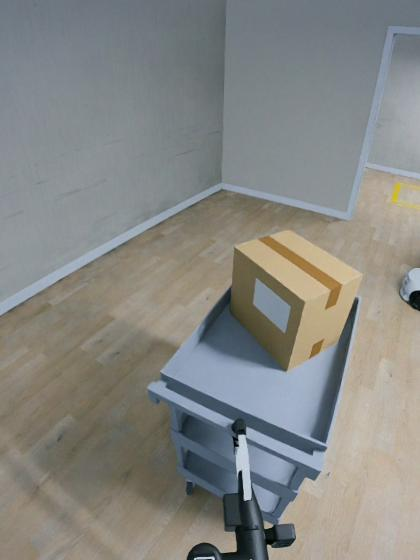

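Emit:
move --r2 '{"base":{"strafe_m":-0.36,"translate_m":-0.02},"pace":"slow"}' --blocking false --cameras '[]'

Emit:
wait --seconds 8 --cameras '[]'

Emit:
move --r2 '{"base":{"rotate_rad":0.37},"pace":"slow"}' --blocking false --cameras '[]'

Emit:
wait --seconds 6 --cameras '["r2_head_camera"]'

Emit:
move --r2 '{"base":{"strafe_m":-0.36,"translate_m":-0.02},"pace":"slow"}' --blocking false --cameras '[]'

Emit:
wait --seconds 8 --cameras '["r2_head_camera"]'

Scene clock: 552.40 s.
move: r2 moving
r1: as last shown
r1.lidar_m: 0.25 1.53 2.69 2.77 1.76 1.60 3.70 2.24 1.96 1.96 1.40 0.25
r1.motor_effort: lift_m=+23(23) arm_m=-4(4) wheel_0=+9(9) wheel_1=+2(2) wheel_2=+3(4)
r1.servo_current: wrist_yaw_rad=46(59) wrist_pitch_rad=46(46) wrist_roll_rad=46(65) gripper_m=59(59)
r1.contact_limits: rotate_rad 0.7
r1.wrist_depth_mm: - - - - - - 276 / 976 - - - - - 279 / 946 - - - - - 285 / 931 - - - - - 291 / 946 - - - - - 257 / 960 - - 198 - - 294 / - 1537 179 183 154 415 291
r2.base_odometry: x=-0.110 y=-0.557 heading=-1.477
r2.turned_by_wheels: +0.001
r2.turned_by_imu: +0.001
r2.base_tilt: forward=-0.7 right=+0.1
r2.lidar_m: 0.47 2.38 2.31 2.48 1.97 1.95 2.12 2.44 2.40 2.60 2.47 0.39
r2.base_status: translate_m moving; strafe_m moving
r2.joint_positions: lift_m=+0.688 arm_m=+0.000 wrist_yaw_rad=-0.001 wrist_pitch_rad=+0.008 wrist_roll_rad=+1.568 gripper_m=-0.009
r2.joint_status: not commanded
r2.measured_speeds: translate_m=-0.002 strafe_m=-0.053 rotate_rad=+0.004 lift_m=+0.000 arm_m=+0.000 wrist_yaw_rad=+0.028 wrist_pitch_rad=+0.000 wrist_roll_rad=+0.000
r2.motor_effort: lift_m=+21(21) arm_m=-4(4) wheel_0=+8(10) wheel_1=-5(10) wheel_2=+5(6)
r2.servo_current: wrist_yaw_rad=33(59) wrist_pitch_rad=52(59) wrist_roll_rad=46(46) gripper_m=111(111)
r2.hand_pose: x=+0.4593 y=-0.0876 z=+0.8637 quat_wxyz=(+0.708, +0.706, +0.003, -0.003) (m; r2's base frame)
r2.wrist_depth_mm: - 466 459 129 183 - - / - 433 427 138 198 - - / - - 504 153 216 - - / - - 668 165 236 - - / - - - 190 262 - - / - - 186 204 181 1576 508 / - - - - - 402 462
pictures: none
No camera images: "cameras" was empty.

Scene clock: 556.67 s.
earlier move: r2 done
r1.base_odometry: x=-1.917 y=+1.711 heading=+0.039
r1.turned_by_wheels: +0.000
r1.turned_by_imu: +0.000
r1.base_tilt: forward=-1.6 right=+1.3
r1.lidar_m: 0.25 1.53 2.72 2.77 1.68 1.38 3.70 2.24 1.97 1.99 1.38 0.25
r1.base_status: not commanded
r1.joint_positions: lift_m=+0.500 arm_m=+0.300 wrist_yaw_rad=+0.002 wrist_pitch_rad=+0.002 wrist_roll_rad=+0.000 gripper_m=-0.019
r1.joint_status: not commanded
r1.measured_speeds: all 0
r1.motor_effort: lift_m=+23(23) arm_m=-4(4) wheel_0=+9(9) wheel_1=+2(2) wheel_2=+3(4)
r1.servo_current: wrist_yaw_rad=52(72) wrist_pitch_rad=39(52) wrist_roll_rad=33(65) gripper_m=46(65)
r1.contact_limits: rotate_rad 0.7
r1.hand_pose: x=+0.7595 y=-0.0867 z=+0.6773 quat_wxyz=(+1.000, +0.000, +0.001, +0.001) (m; r1's base frame)
r1.wrist_depth_mm: - - - - - - 274 / 960 - - - - - 282 / 946 - - - - - 286 / 946 - - - - - 291 / 960 - - - - - 258 / 946 - - 198 - - 293 / - 1576 179 183 154 413 291
r2.base_odometry: x=-0.456 y=-0.570 heading=-1.477
r2.turned_by_wheels: +0.000
r2.turned_by_imu: +0.001
r2.base_tilt: forward=-0.7 right=+0.1
r2.lidar_m: 0.44 0.49 2.59 2.79 2.18 2.13 2.30 2.15 2.11 2.29 3.40 0.42
r2.base_status: done
r2.joint_positions: lift_m=+0.688 arm_m=+0.000 wrist_yaw_rad=+0.004 wrist_pitch_rad=+0.008 wrist_roll_rad=+1.568 gripper_m=-0.009
r2.joint_status: not commanded
r2.measured_speeds: all 0
r2.motor_effort: lift_m=+21(21) arm_m=-4(5) wheel_0=+7(17) wheel_1=-2(10) wheel_2=+5(8)
r2.servo_current: wrist_yaw_rad=52(65) wrist_pitch_rad=59(59) wrist_roll_rad=46(65) gripper_m=104(117)
r2.hand_pose: x=+0.4597 y=-0.0863 z=+0.8637 quat_wxyz=(+0.708, +0.706, +0.004, -0.001) (m; r2's base frame)
r2.wrist_depth_mm: - - - 171 224 1661 1138 / - - 603 176 232 778 - / - - 496 182 240 831 - / - - 500 187 249 842 - / - - 585 195 257 - - / - - 187 201 181 - - / - - - - 274 1661 508
wait: 4.27 of 8 s (r2 has come to rest)
pictures: none
No camera images: "cameras" was empty.

Scene clock: 557.17 s.
move: r2 moving
r1: as last shown
r1.lidar_m: 0.25 1.54 2.71 2.75 1.66 1.42 3.70 2.23 1.97 1.98 1.41 0.26
r1.motor_effort: lift_m=+23(23) arm_m=-4(4) wheel_0=+9(9) wheel_1=+2(2) wheel_2=+4(4)
r1.servo_current: wrist_yaw_rad=39(72) wrist_pitch_rad=46(46) wrist_roll_rad=39(59) gripper_m=52(59)
r1.contact_limits: rotate_rad 0.7
r1.wrist_depth_mm: - - - - - - 276 / 946 - - - - - 281 / 960 - - - - - 286 / 946 - - - - - 291 / 946 - - - - - 257 / 960 - - 198 - - 294 / - 1537 179 184 154 415 291
r2.base_odometry: x=-0.456 y=-0.570 heading=-1.353
r2.turned_by_wheels: +0.124
r2.turned_by_imu: +0.120
r2.base_tilt: forward=-0.7 right=+0.1
r2.lidar_m: 0.46 0.53 2.57 2.54 2.14 2.12 2.43 2.12 2.12 2.43 2.21 0.41
r2.base_status: rotate_rad moving
r2.joint_positions: lift_m=+0.688 arm_m=+0.000 wrist_yaw_rad=-0.006 wrist_pitch_rad=+0.008 wrist_roll_rad=+1.568 gripper_m=-0.009
r2.joint_status: not commanded
r2.measured_speeds: translate_m=+0.002 strafe_m=-0.001 rotate_rad=+0.488 lift_m=+0.000 arm_m=+0.000 wrist_yaw_rad=+0.000 wrist_pitch_rad=+0.000 wrist_roll_rad=+0.000
r2.motor_effort: lift_m=+21(21) arm_m=-4(4) wheel_0=-15(15) wheel_1=-9(9) wheel_2=-13(13)
r2.servo_current: wrist_yaw_rad=59(65) wrist_pitch_rad=52(59) wrist_roll_rad=33(59) gripper_m=98(111)
r2.hand_pose: x=+0.4588 y=-0.0892 z=+0.8637 quat_wxyz=(+0.708, +0.706, +0.001, -0.005) (m; r2's base frame)
r2.wrist_depth_mm: - - - 154 208 - - / - - 508 162 220 - - / - 484 462 171 231 820 - / - - 539 181 242 - - / - - 661 193 257 - - / - - 187 200 182 1708 - / - - - - - 1576 484
pictures: none
No camera images: "cameras" was empty.

Scene clock: 558.17 s.
earlier move: r2 done
r1.base_odometry: x=-1.917 y=+1.711 heading=+0.039
r1.turned_by_wheels: +0.000
r1.turned_by_imu: +0.000
r1.base_tilt: forward=-1.6 right=+1.2
r1.lidar_m: 0.25 1.54 2.70 2.77 1.70 1.48 3.72 2.23 1.97 1.98 1.40 0.25
r1.base_status: not commanded
r1.joint_positions: lift_m=+0.500 arm_m=+0.300 wrist_yaw_rad=+0.002 wrist_pitch_rad=+0.002 wrist_roll_rad=+0.000 gripper_m=-0.019
r1.joint_status: not commanded
r1.measured_speeds: all 0
r1.motor_effort: lift_m=+23(23) arm_m=-4(4) wheel_0=+9(9) wheel_1=+2(2) wheel_2=+4(4)
r1.servo_current: wrist_yaw_rad=52(72) wrist_pitch_rad=39(52) wrist_roll_rad=33(65) gripper_m=52(59)
r1.contact_limits: rotate_rad 0.7
r1.hand_pose: x=+0.7595 y=-0.0867 z=+0.6773 quat_wxyz=(+1.000, +0.000, +0.001, +0.001) (m; r1's base frame)
r1.wrist_depth_mm: - - - - - - 276 / 946 - - - - - 281 / 946 - - - - - 286 / 946 - - - - - 289 / 960 - - - - - 258 / 946 - - 198 - - 296 / - 1499 179 183 154 413 293
r2.base_odometry: x=-0.456 y=-0.570 heading=-1.108
r2.turned_by_wheels: +0.245
r2.turned_by_imu: +0.239
r2.base_tilt: forward=-0.7 right=+0.1
r2.lidar_m: 0.48 2.59 2.65 2.25 2.12 2.19 2.29 2.12 2.19 2.90 2.23 0.34
r2.base_status: done
r2.joint_positions: lift_m=+0.688 arm_m=+0.000 wrist_yaw_rad=-0.006 wrist_pitch_rad=+0.008 wrist_roll_rad=+1.568 gripper_m=-0.009
r2.joint_status: not commanded
r2.measured_speeds: all 0
r2.motor_effort: lift_m=+21(21) arm_m=-4(5) wheel_0=-5(15) wheel_1=-5(9) wheel_2=-6(13)
r2.servo_current: wrist_yaw_rad=52(65) wrist_pitch_rad=52(59) wrist_roll_rad=39(59) gripper_m=98(111)
r2.hand_pose: x=+0.4588 y=-0.0892 z=+0.8637 quat_wxyz=(+0.708, +0.706, +0.001, -0.005) (m; r2's base frame)
r2.wrist_depth_mm: - 373 377 - 154 - - / - 512 459 107 173 - - / - - 634 121 196 - - / - - - 144 226 1863 - / - - - 170 258 1708 535 / - - 187 200 181 1499 466 / - - - - 415 1499 1060
wait: 1.00 of 6 s (r2 has come to rest)
pictures: r2_head_camera
Images, in order (width x height): r2_head_camera 420x560.

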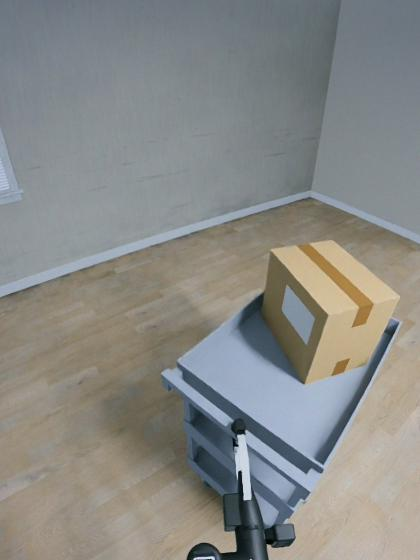

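Scene clock: 558.67 s.
move: r2 moving
r1: as last shown
r1.base_tilt: forward=-1.6 right=+1.3
r1.lidar_m: 0.25 1.53 2.68 2.78 1.70 1.48 3.72 2.25 1.96 1.96 1.40 0.25
r1.servo_current: wrist_yaw_rad=59(65) wrist_pitch_rad=39(46) wrist_roll_rad=52(59) gripper_m=46(59)
r1.contact_limits: rotate_rad 0.7
r1.wrist_depth_mm: - - - - - - 276 / 946 - - - - - 281 / 931 - - - - - 286 / 960 - - - - - 291 / 946 - - - - - 258 / 960 - - 198 - - 294 / - 1537 180 183 154 415 291
r2.base_odometry: x=-0.469 y=-0.575 heading=-1.107
r2.turned_by_wheels: +0.001
r2.turned_by_imu: +0.001
r2.base_tilt: forward=-0.7 right=+0.1
r2.lidar_m: 0.49 2.60 2.68 2.24 2.16 2.23 2.23 2.11 2.18 2.86 2.21 0.35
r2.base_status: translate_m moving; strafe_m moving
r2.joint_positions: lift_m=+0.688 arm_m=+0.000 wrist_yaw_rad=+0.000 wrist_pitch_rad=+0.008 wrist_roll_rad=+1.568 gripper_m=-0.009
r2.joint_status: not commanded
r2.measured_speeds: translate_m=-0.004 strafe_m=-0.054 rotate_rad=+0.004 lift_m=+0.000 arm_m=+0.000 wrist_yaw_rad=+0.023 wrist_pitch_rad=+0.000 wrist_roll_rad=+0.000
r2.motor_effort: lift_m=+21(21) arm_m=-4(5) wheel_0=+11(11) wheel_1=-9(9) wheel_2=+6(6)
r2.servo_current: wrist_yaw_rad=52(59) wrist_pitch_rad=52(52) wrist_roll_rad=39(59) gripper_m=111(111)
r2.hand_pose: x=+0.4593 y=-0.0875 z=+0.8637 quat_wxyz=(+0.708, +0.706, +0.003, -0.003) (m; r2's base frame)
r2.wrist_depth_mm: - 366 370 - 150 - - / - 521 462 104 168 - - / - - 654 113 192 - - / - - - 138 222 1863 - / - - - 159 264 1756 525 / - - 186 204 181 1499 477 / - - - - 418 1499 1138
pictures: none
No camera images: "cameras" was empty.

Scene clock: 562.93 s.
earlier move: r2 done
r1.base_odometry: x=-1.917 y=+1.711 heading=+0.039
r1.turned_by_wheels: +0.000
r1.turned_by_imu: +0.000
r1.base_tilt: forward=-1.6 right=+1.2
r1.lidar_m: 0.25 1.54 2.69 2.77 1.49 1.30 1.95 2.25 1.97 1.99 1.41 0.25
r1.base_status: not commanded
r1.joint_positions: lift_m=+0.500 arm_m=+0.300 wrist_yaw_rad=+0.002 wrist_pitch_rad=+0.002 wrist_roll_rad=+0.000 gripper_m=-0.019
r1.joint_status: not commanded
r1.measured_speeds: all 0
r1.motor_effort: lift_m=+23(23) arm_m=-4(4) wheel_0=+9(10) wheel_1=+2(3) wheel_2=+3(4)
r1.servo_current: wrist_yaw_rad=52(72) wrist_pitch_rad=39(52) wrist_roll_rad=59(65) gripper_m=59(65)
r1.contact_limits: rotate_rad 0.7
r1.hand_pose: x=+0.7595 y=-0.0867 z=+0.6773 quat_wxyz=(+1.000, +0.000, +0.001, +0.001) (m; r1's base frame)
r1.wrist_depth_mm: - - - - - - 276 / 976 - - - - - 281 / 960 - - - - - 286 / 960 - - - - - 291 / 946 - - - - - 258 / 946 - - 199 - - 294 / - 1537 179 183 154 413 291
r2.base_odometry: x=-0.787 y=-0.713 heading=-1.107
r2.turned_by_wheels: +0.000
r2.turned_by_imu: +0.001
r2.base_tilt: forward=-0.6 right=+0.0
r2.lidar_m: 0.45 0.51 2.87 2.57 2.43 2.49 2.03 1.90 1.99 2.63 1.94 0.40
r2.base_status: done
r2.joint_positions: lift_m=+0.688 arm_m=+0.000 wrist_yaw_rad=+0.005 wrist_pitch_rad=+0.008 wrist_roll_rad=+1.568 gripper_m=-0.009
r2.joint_status: not commanded
r2.measured_speeds: all 0
r2.motor_effort: lift_m=+21(21) arm_m=-4(5) wheel_0=+5(15) wheel_1=-5(9) wheel_2=+6(9)
r2.servo_current: wrist_yaw_rad=39(65) wrist_pitch_rad=46(59) wrist_roll_rad=46(65) gripper_m=98(111)
r2.hand_pose: x=+0.4598 y=-0.0860 z=+0.8637 quat_wxyz=(+0.708, +0.706, +0.005, -0.001) (m; r2's base frame)
r2.wrist_depth_mm: - - - 150 204 - - / - - 504 157 214 - - / - 477 455 168 225 831 - / - - 535 178 237 - - / - - 661 186 252 - - / - - 186 198 181 1661 - / - - - - - 1618 480
wait: 4.27 of 8 s (r2 has come to rest)
pictures: r2_head_camera
Images, in order (width x height): r2_head_camera 420x560.

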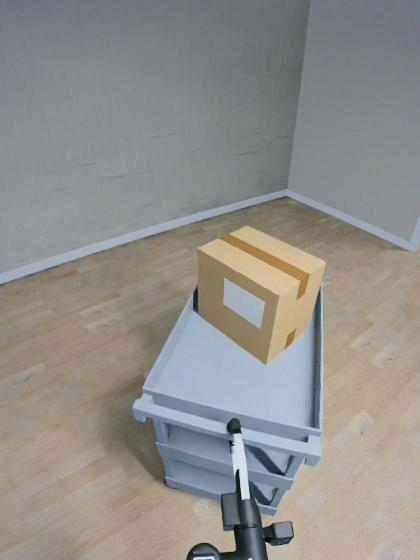

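Emit:
move --r2 '{"base":{"strafe_m":-0.25,"translate_m":-0.02},"pace":"slow"}' --blocking false --cameras '[]'

Emit:
wait --seconds 8 --cameras '[]'

Emit:
move --r2 '{"base":{"rotate_rad":0.45},"pace":"slow"}' --blocking false --cameras '[]'

Emit:
wait --seconds 6 --cameras '["r2_head_camera"]'

Emit:
move --r2 '{"base":{"strafe_m":-0.4},"pace":"slow"}' --blocking false --cameras '[]'

Emit:
wait --seconds 8 --cameras '["r2_head_camera"]'

Scene clock: 569.13 s.
move: r2 moving
r1: as last shown
r1.lidar_m: 0.25 1.55 2.71 2.77 1.51 1.27 1.93 2.21 1.96 1.98 1.39 0.25
r1.motor_effort: lift_m=+23(23) arm_m=-4(4) wheel_0=+9(9) wheel_1=+2(2) wheel_2=+3(4)
r1.servo_current: wrist_yaw_rad=59(72) wrist_pitch_rad=46(46) wrist_roll_rad=52(59) gripper_m=59(59)
r1.contact_limits: rotate_rad 0.7
r1.wrist_depth_mm: - - - - - - 276 / 960 - - - - - 281 / 960 - - - - - 286 / 946 - - - - - 290 / 931 - - - - - 256 / 960 - - 199 - - 293 / - 1537 179 184 154 413 291
r2.base_odometry: x=-0.800 y=-0.718 heading=-1.107
r2.turned_by_wheels: +0.001
r2.turned_by_imu: +0.001
r2.base_tilt: forward=-0.6 right=+0.0
r2.lidar_m: 0.41 0.51 2.86 2.58 2.43 2.49 2.00 1.90 1.98 2.59 1.93 0.41
r2.base_status: translate_m moving; strafe_m moving
r2.joint_positions: lift_m=+0.688 arm_m=+0.000 wrist_yaw_rad=+0.005 wrist_pitch_rad=+0.008 wrist_roll_rad=+1.568 gripper_m=-0.009
r2.joint_status: not commanded
r2.measured_speeds: translate_m=-0.004 strafe_m=-0.053 rotate_rad=-0.001 lift_m=+0.000 arm_m=+0.000 wrist_yaw_rad=+0.000 wrist_pitch_rad=+0.000 wrist_roll_rad=+0.000
r2.motor_effort: lift_m=+21(21) arm_m=-4(5) wheel_0=+10(12) wheel_1=-7(8) wheel_2=+7(8)
r2.servo_current: wrist_yaw_rad=39(59) wrist_pitch_rad=52(52) wrist_roll_rad=52(59) gripper_m=104(111)
r2.hand_pose: x=+0.4598 y=-0.0860 z=+0.8637 quat_wxyz=(+0.708, +0.706, +0.005, -0.001) (m; r2's base frame)
r2.wrist_depth_mm: - - - 150 204 - - / - - 500 158 214 - - / - 480 459 168 225 820 - / - - 539 178 237 - - / - - 654 186 251 - - / - - 188 198 181 1708 - / - - - - - 1576 484
pictures: none
No camera images: "cameras" was empty.

Scene clock: 572.33 s.
earlier move: r2 done
r1.base_odometry: x=-1.917 y=+1.711 heading=+0.039
r1.turned_by_wheels: +0.000
r1.turned_by_imu: +0.000
r1.base_tilt: forward=-1.6 right=+1.2
r1.lidar_m: 0.25 1.51 2.71 2.76 1.37 1.16 1.69 2.24 1.97 1.98 1.38 0.25
r1.base_status: not commanded
r1.joint_positions: lift_m=+0.500 arm_m=+0.300 wrist_yaw_rad=+0.002 wrist_pitch_rad=+0.002 wrist_roll_rad=+0.000 gripper_m=-0.019
r1.joint_status: not commanded
r1.measured_speeds: all 0
r1.motor_effort: lift_m=+23(23) arm_m=-4(4) wheel_0=+9(9) wheel_1=+2(2) wheel_2=+4(4)
r1.servo_current: wrist_yaw_rad=46(72) wrist_pitch_rad=46(52) wrist_roll_rad=52(72) gripper_m=52(59)
r1.contact_limits: rotate_rad 0.7
r1.hand_pose: x=+0.7595 y=-0.0867 z=+0.6773 quat_wxyz=(+1.000, +0.000, +0.001, +0.001) (m; r1's base frame)
r1.wrist_depth_mm: - - - - - - 277 / 931 - - - - - 281 / 960 - - - - - 286 / 946 - - - - - 291 / 946 - - - - - 258 / 946 - - 198 - - 293 / - 1537 179 183 154 413 290
r2.base_odometry: x=-1.019 y=-0.807 heading=-1.107
r2.turned_by_wheels: +0.000
r2.turned_by_imu: +0.001
r2.base_tilt: forward=-0.7 right=+0.1
r2.lidar_m: 0.43 0.47 3.04 2.78 2.63 2.68 1.86 1.76 1.81 2.40 1.75 0.44
r2.base_status: done
r2.joint_positions: lift_m=+0.688 arm_m=+0.000 wrist_yaw_rad=+0.005 wrist_pitch_rad=+0.008 wrist_roll_rad=+1.568 gripper_m=-0.009
r2.joint_status: not commanded
r2.measured_speeds: all 0
r2.motor_effort: lift_m=+21(21) arm_m=-4(5) wheel_0=+6(14) wheel_1=-5(9) wheel_2=+9(11)
r2.servo_current: wrist_yaw_rad=39(65) wrist_pitch_rad=52(59) wrist_roll_rad=46(59) gripper_m=104(111)
r2.hand_pose: x=+0.4598 y=-0.0860 z=+0.8637 quat_wxyz=(+0.708, +0.706, +0.005, -0.001) (m; r2's base frame)
r2.wrist_depth_mm: - - - 178 236 1464 1182 / - - - 181 240 831 - / - - 530 186 244 842 - / - - 488 190 250 854 - / - - 549 194 255 - - / - - 187 200 180 - - / - - - - - 1618 -
wait: 3.20 of 8 s (r2 has come to rest)
pictures: none
No camera images: "cameras" was empty.

Scene clock: 572.83 s.
move: r2 moving
r1: as last shown
r1.lidar_m: 0.25 1.53 2.71 2.78 1.37 1.18 1.69 2.24 1.97 1.96 1.41 0.25
r1.motor_effort: lift_m=+23(23) arm_m=-4(4) wheel_0=+10(10) wheel_1=+2(2) wheel_2=+4(4)
r1.servo_current: wrist_yaw_rad=46(59) wrist_pitch_rad=39(46) wrist_roll_rad=59(59) gripper_m=52(52)
r1.contact_limits: rotate_rad 0.7
r1.wrist_depth_mm: - - - - - - 276 / 976 - - - - - 281 / 946 - - - - - 286 / 946 - - - - - 291 / 960 - - - - - 255 / 976 - - 199 - - 294 / - 1576 179 184 154 413 293
r2.base_odometry: x=-1.019 y=-0.807 heading=-0.983
r2.turned_by_wheels: +0.123
r2.turned_by_imu: +0.120
r2.base_tilt: forward=-0.7 right=+0.1
r2.lidar_m: 0.44 0.47 3.17 2.67 2.63 2.33 1.79 1.76 1.88 2.74 1.74 0.41
r2.base_status: rotate_rad moving
r2.joint_positions: lift_m=+0.688 arm_m=+0.000 wrist_yaw_rad=-0.006 wrist_pitch_rad=+0.008 wrist_roll_rad=+1.568 gripper_m=-0.009
r2.joint_status: not commanded
r2.measured_speeds: translate_m=+0.000 strafe_m=-0.001 rotate_rad=+0.488 lift_m=+0.000 arm_m=+0.000 wrist_yaw_rad=+0.000 wrist_pitch_rad=+0.000 wrist_roll_rad=+0.000
r2.motor_effort: lift_m=+21(21) arm_m=-4(5) wheel_0=-13(15) wheel_1=-10(10) wheel_2=-12(14)
r2.servo_current: wrist_yaw_rad=52(59) wrist_pitch_rad=52(59) wrist_roll_rad=52(52) gripper_m=104(104)
r2.hand_pose: x=+0.4588 y=-0.0892 z=+0.8637 quat_wxyz=(+0.708, +0.706, +0.001, -0.005) (m; r2's base frame)
r2.wrist_depth_mm: - - - 162 217 1397 - / - - 564 168 225 - - / - 500 469 177 233 820 - / - - 512 183 243 866 - / - - 615 191 255 - - / - - 187 198 182 - - / - - - - 274 1576 500
pictures: none
No camera images: "cameras" was empty.

Scene clock: 573.97 s.
earlier move: r2 done
r1.base_odometry: x=-1.917 y=+1.711 heading=+0.039
r1.turned_by_wheels: +0.000
r1.turned_by_imu: +0.000
r1.base_tilt: forward=-1.6 right=+1.2
r1.lidar_m: 0.25 1.53 2.72 2.79 1.47 1.21 1.73 2.22 1.95 1.98 1.41 0.25
r1.base_status: not commanded
r1.joint_positions: lift_m=+0.500 arm_m=+0.300 wrist_yaw_rad=+0.002 wrist_pitch_rad=+0.002 wrist_roll_rad=+0.000 gripper_m=-0.019
r1.joint_status: not commanded
r1.measured_speeds: all 0
r1.motor_effort: lift_m=+23(23) arm_m=-4(4) wheel_0=+9(10) wheel_1=+2(3) wheel_2=+4(4)
r1.servo_current: wrist_yaw_rad=52(78) wrist_pitch_rad=39(52) wrist_roll_rad=46(65) gripper_m=52(59)
r1.contact_limits: rotate_rad 0.7
r1.hand_pose: x=+0.7595 y=-0.0867 z=+0.6773 quat_wxyz=(+1.000, +0.000, +0.001, +0.001) (m; r1's base frame)
r1.wrist_depth_mm: - - - - - - 274 / 946 - - - - - 281 / 960 - - - - - 286 / 960 - - - - - 291 / 946 - - - - - 258 / 960 - - 198 - - 293 / - 1537 179 183 154 413 293
r2.base_odometry: x=-1.019 y=-0.807 heading=-0.658
r2.turned_by_wheels: +0.325
r2.turned_by_imu: +0.316
r2.base_tilt: forward=-0.7 right=+0.0
r2.lidar_m: 0.50 2.98 2.86 2.61 2.66 1.90 1.76 1.78 2.25 1.77 1.75 0.34
r2.base_status: done
r2.joint_positions: lift_m=+0.688 arm_m=+0.000 wrist_yaw_rad=-0.005 wrist_pitch_rad=+0.008 wrist_roll_rad=+1.568 gripper_m=-0.009
r2.joint_status: not commanded
r2.measured_speeds: all 0
r2.motor_effort: lift_m=+21(21) arm_m=-5(5) wheel_0=-4(15) wheel_1=-5(10) wheel_2=-5(14)
r2.servo_current: wrist_yaw_rad=46(59) wrist_pitch_rad=52(59) wrist_roll_rad=46(59) gripper_m=104(111)
r2.hand_pose: x=+0.4589 y=-0.0889 z=+0.8637 quat_wxyz=(+0.708, +0.706, +0.001, -0.005) (m; r2's base frame)
r2.wrist_depth_mm: - 375 368 - 142 - - / - - 484 - 162 - - / - - - 107 185 - - / - - - 130 219 1708 - / - - - 158 265 1756 517 / - - 187 199 181 1499 469 / - - - - - 1576 1118
wait: 1.13 of 6 s (r2 has come to rest)
pictures: r2_head_camera
Images, in order (width x height): r2_head_camera 420x560.

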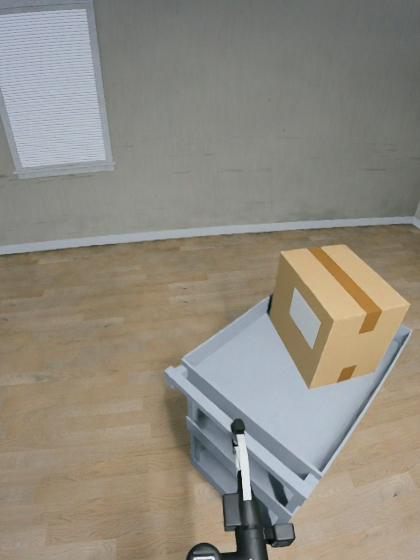

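Scene clock: 574.47 s.
move: r2 moving
r1: as last shown
r1.lidar_m: 0.25 1.52 2.71 2.77 1.49 1.21 1.71 2.23 1.97 1.97 1.38 0.25
r1.motor_effort: lift_m=+23(23) arm_m=-4(4) wheel_0=+9(9) wheel_1=+2(3) wheel_2=+4(4)
r1.servo_current: wrist_yaw_rad=46(72) wrist_pitch_rad=39(46) wrist_roll_rad=52(65) gripper_m=52(59)
r1.contact_limits: rotate_rad 0.7
r1.wrist_depth_mm: - - - - - - 274 / 946 - - - - - 282 / 931 - - - - - 286 / 960 - - - - - 290 / 946 - - - - - 256 / 960 - - 198 - - 294 / - 1499 179 183 154 415 291
r2.base_odometry: x=-1.028 y=-0.818 heading=-0.657
r2.turned_by_wheels: +0.000
r2.turned_by_imu: +0.001
r2.base_tilt: forward=-0.6 right=+0.0
r2.lidar_m: 0.48 2.99 2.89 2.64 2.69 1.94 1.75 1.78 2.26 1.75 1.74 0.33
r2.base_status: strafe_m moving
r2.joint_positions: lift_m=+0.688 arm_m=+0.000 wrist_yaw_rad=+0.001 wrist_pitch_rad=+0.008 wrist_roll_rad=+1.568 gripper_m=-0.009
r2.joint_status: not commanded
r2.measured_speeds: translate_m=-0.001 strafe_m=-0.055 rotate_rad=+0.004 lift_m=+0.000 arm_m=+0.000 wrist_yaw_rad=+0.019 wrist_pitch_rad=+0.000 wrist_roll_rad=+0.000
r2.motor_effort: lift_m=+21(21) arm_m=-4(5) wheel_0=+7(13) wheel_1=-7(10) wheel_2=+0(4)
r2.servo_current: wrist_yaw_rad=33(59) wrist_pitch_rad=52(52) wrist_roll_rad=52(59) gripper_m=98(111)
r2.hand_pose: x=+0.4595 y=-0.0870 z=+0.8637 quat_wxyz=(+0.708, +0.706, +0.003, -0.002) (m; r2's base frame)
r2.wrist_depth_mm: - 377 382 - 136 - - / - - 492 - - - - / - - - - 180 - - / - - - 114 215 1708 - / - - - 150 259 1756 512 / - - 187 185 181 1537 469 / - - - - - 1576 1118
pictures: none
No camera images: "cameras" was empty.

Scene clock: 579.10 s.
earlier move: r2 done
r1.base_odometry: x=-1.917 y=+1.711 heading=+0.039
r1.turned_by_wheels: +0.000
r1.turned_by_imu: +0.000
r1.base_tilt: forward=-1.6 right=+1.2
r1.lidar_m: 0.25 1.54 2.66 2.74 1.04 1.07 1.35 2.25 1.99 1.98 1.39 0.25
r1.base_status: not commanded
r1.joint_positions: lift_m=+0.500 arm_m=+0.300 wrist_yaw_rad=+0.002 wrist_pitch_rad=+0.002 wrist_roll_rad=+0.000 gripper_m=-0.019
r1.joint_status: not commanded
r1.measured_speeds: all 0
r1.motor_effort: lift_m=+23(23) arm_m=-4(4) wheel_0=+9(9) wheel_1=+2(3) wheel_2=+3(4)
r1.servo_current: wrist_yaw_rad=52(72) wrist_pitch_rad=39(52) wrist_roll_rad=33(65) gripper_m=52(59)
r1.contact_limits: rotate_rad 0.7
r1.hand_pose: x=+0.7595 y=-0.0867 z=+0.6773 quat_wxyz=(+1.000, +0.000, +0.001, +0.001) (m; r1's base frame)
r1.wrist_depth_mm: - - - - - - 274 / 946 - - - - - 281 / 960 - - - - - 286 / 931 - - - - - 291 / 960 - - - - - 257 / 946 - - 198 - - 294 / - 1499 179 183 154 410 291
r2.base_odometry: x=-1.263 y=-1.124 heading=-0.658
r2.turned_by_wheels: +0.000
r2.turned_by_imu: +0.002
r2.base_tilt: forward=-0.6 right=+0.1
r2.lidar_m: 0.42 0.53 3.31 3.00 2.84 1.89 1.68 1.75 2.19 1.38 1.36 0.37
r2.base_status: done
r2.joint_positions: lift_m=+0.688 arm_m=+0.000 wrist_yaw_rad=+0.004 wrist_pitch_rad=+0.008 wrist_roll_rad=+1.568 gripper_m=-0.009
r2.joint_status: not commanded
r2.measured_speeds: all 0
r2.motor_effort: lift_m=+21(21) arm_m=-5(5) wheel_0=+4(16) wheel_1=-3(10) wheel_2=+0(4)
r2.servo_current: wrist_yaw_rad=52(65) wrist_pitch_rad=46(59) wrist_roll_rad=52(65) gripper_m=72(111)
r2.hand_pose: x=+0.4597 y=-0.0861 z=+0.8637 quat_wxyz=(+0.708, +0.706, +0.004, -0.001) (m; r2's base frame)
r2.wrist_depth_mm: - 484 469 106 163 - - / - 427 421 117 175 - - / - 455 442 125 189 - - / - - 559 135 205 - - / - - - 148 224 - - / - - 188 167 181 1576 512 / - - - - - 1756 462
wait: 4.63 of 8 s (r2 has come to rest)
pictures: r2_head_camera
Images, in order (width x height): r2_head_camera 420x560.

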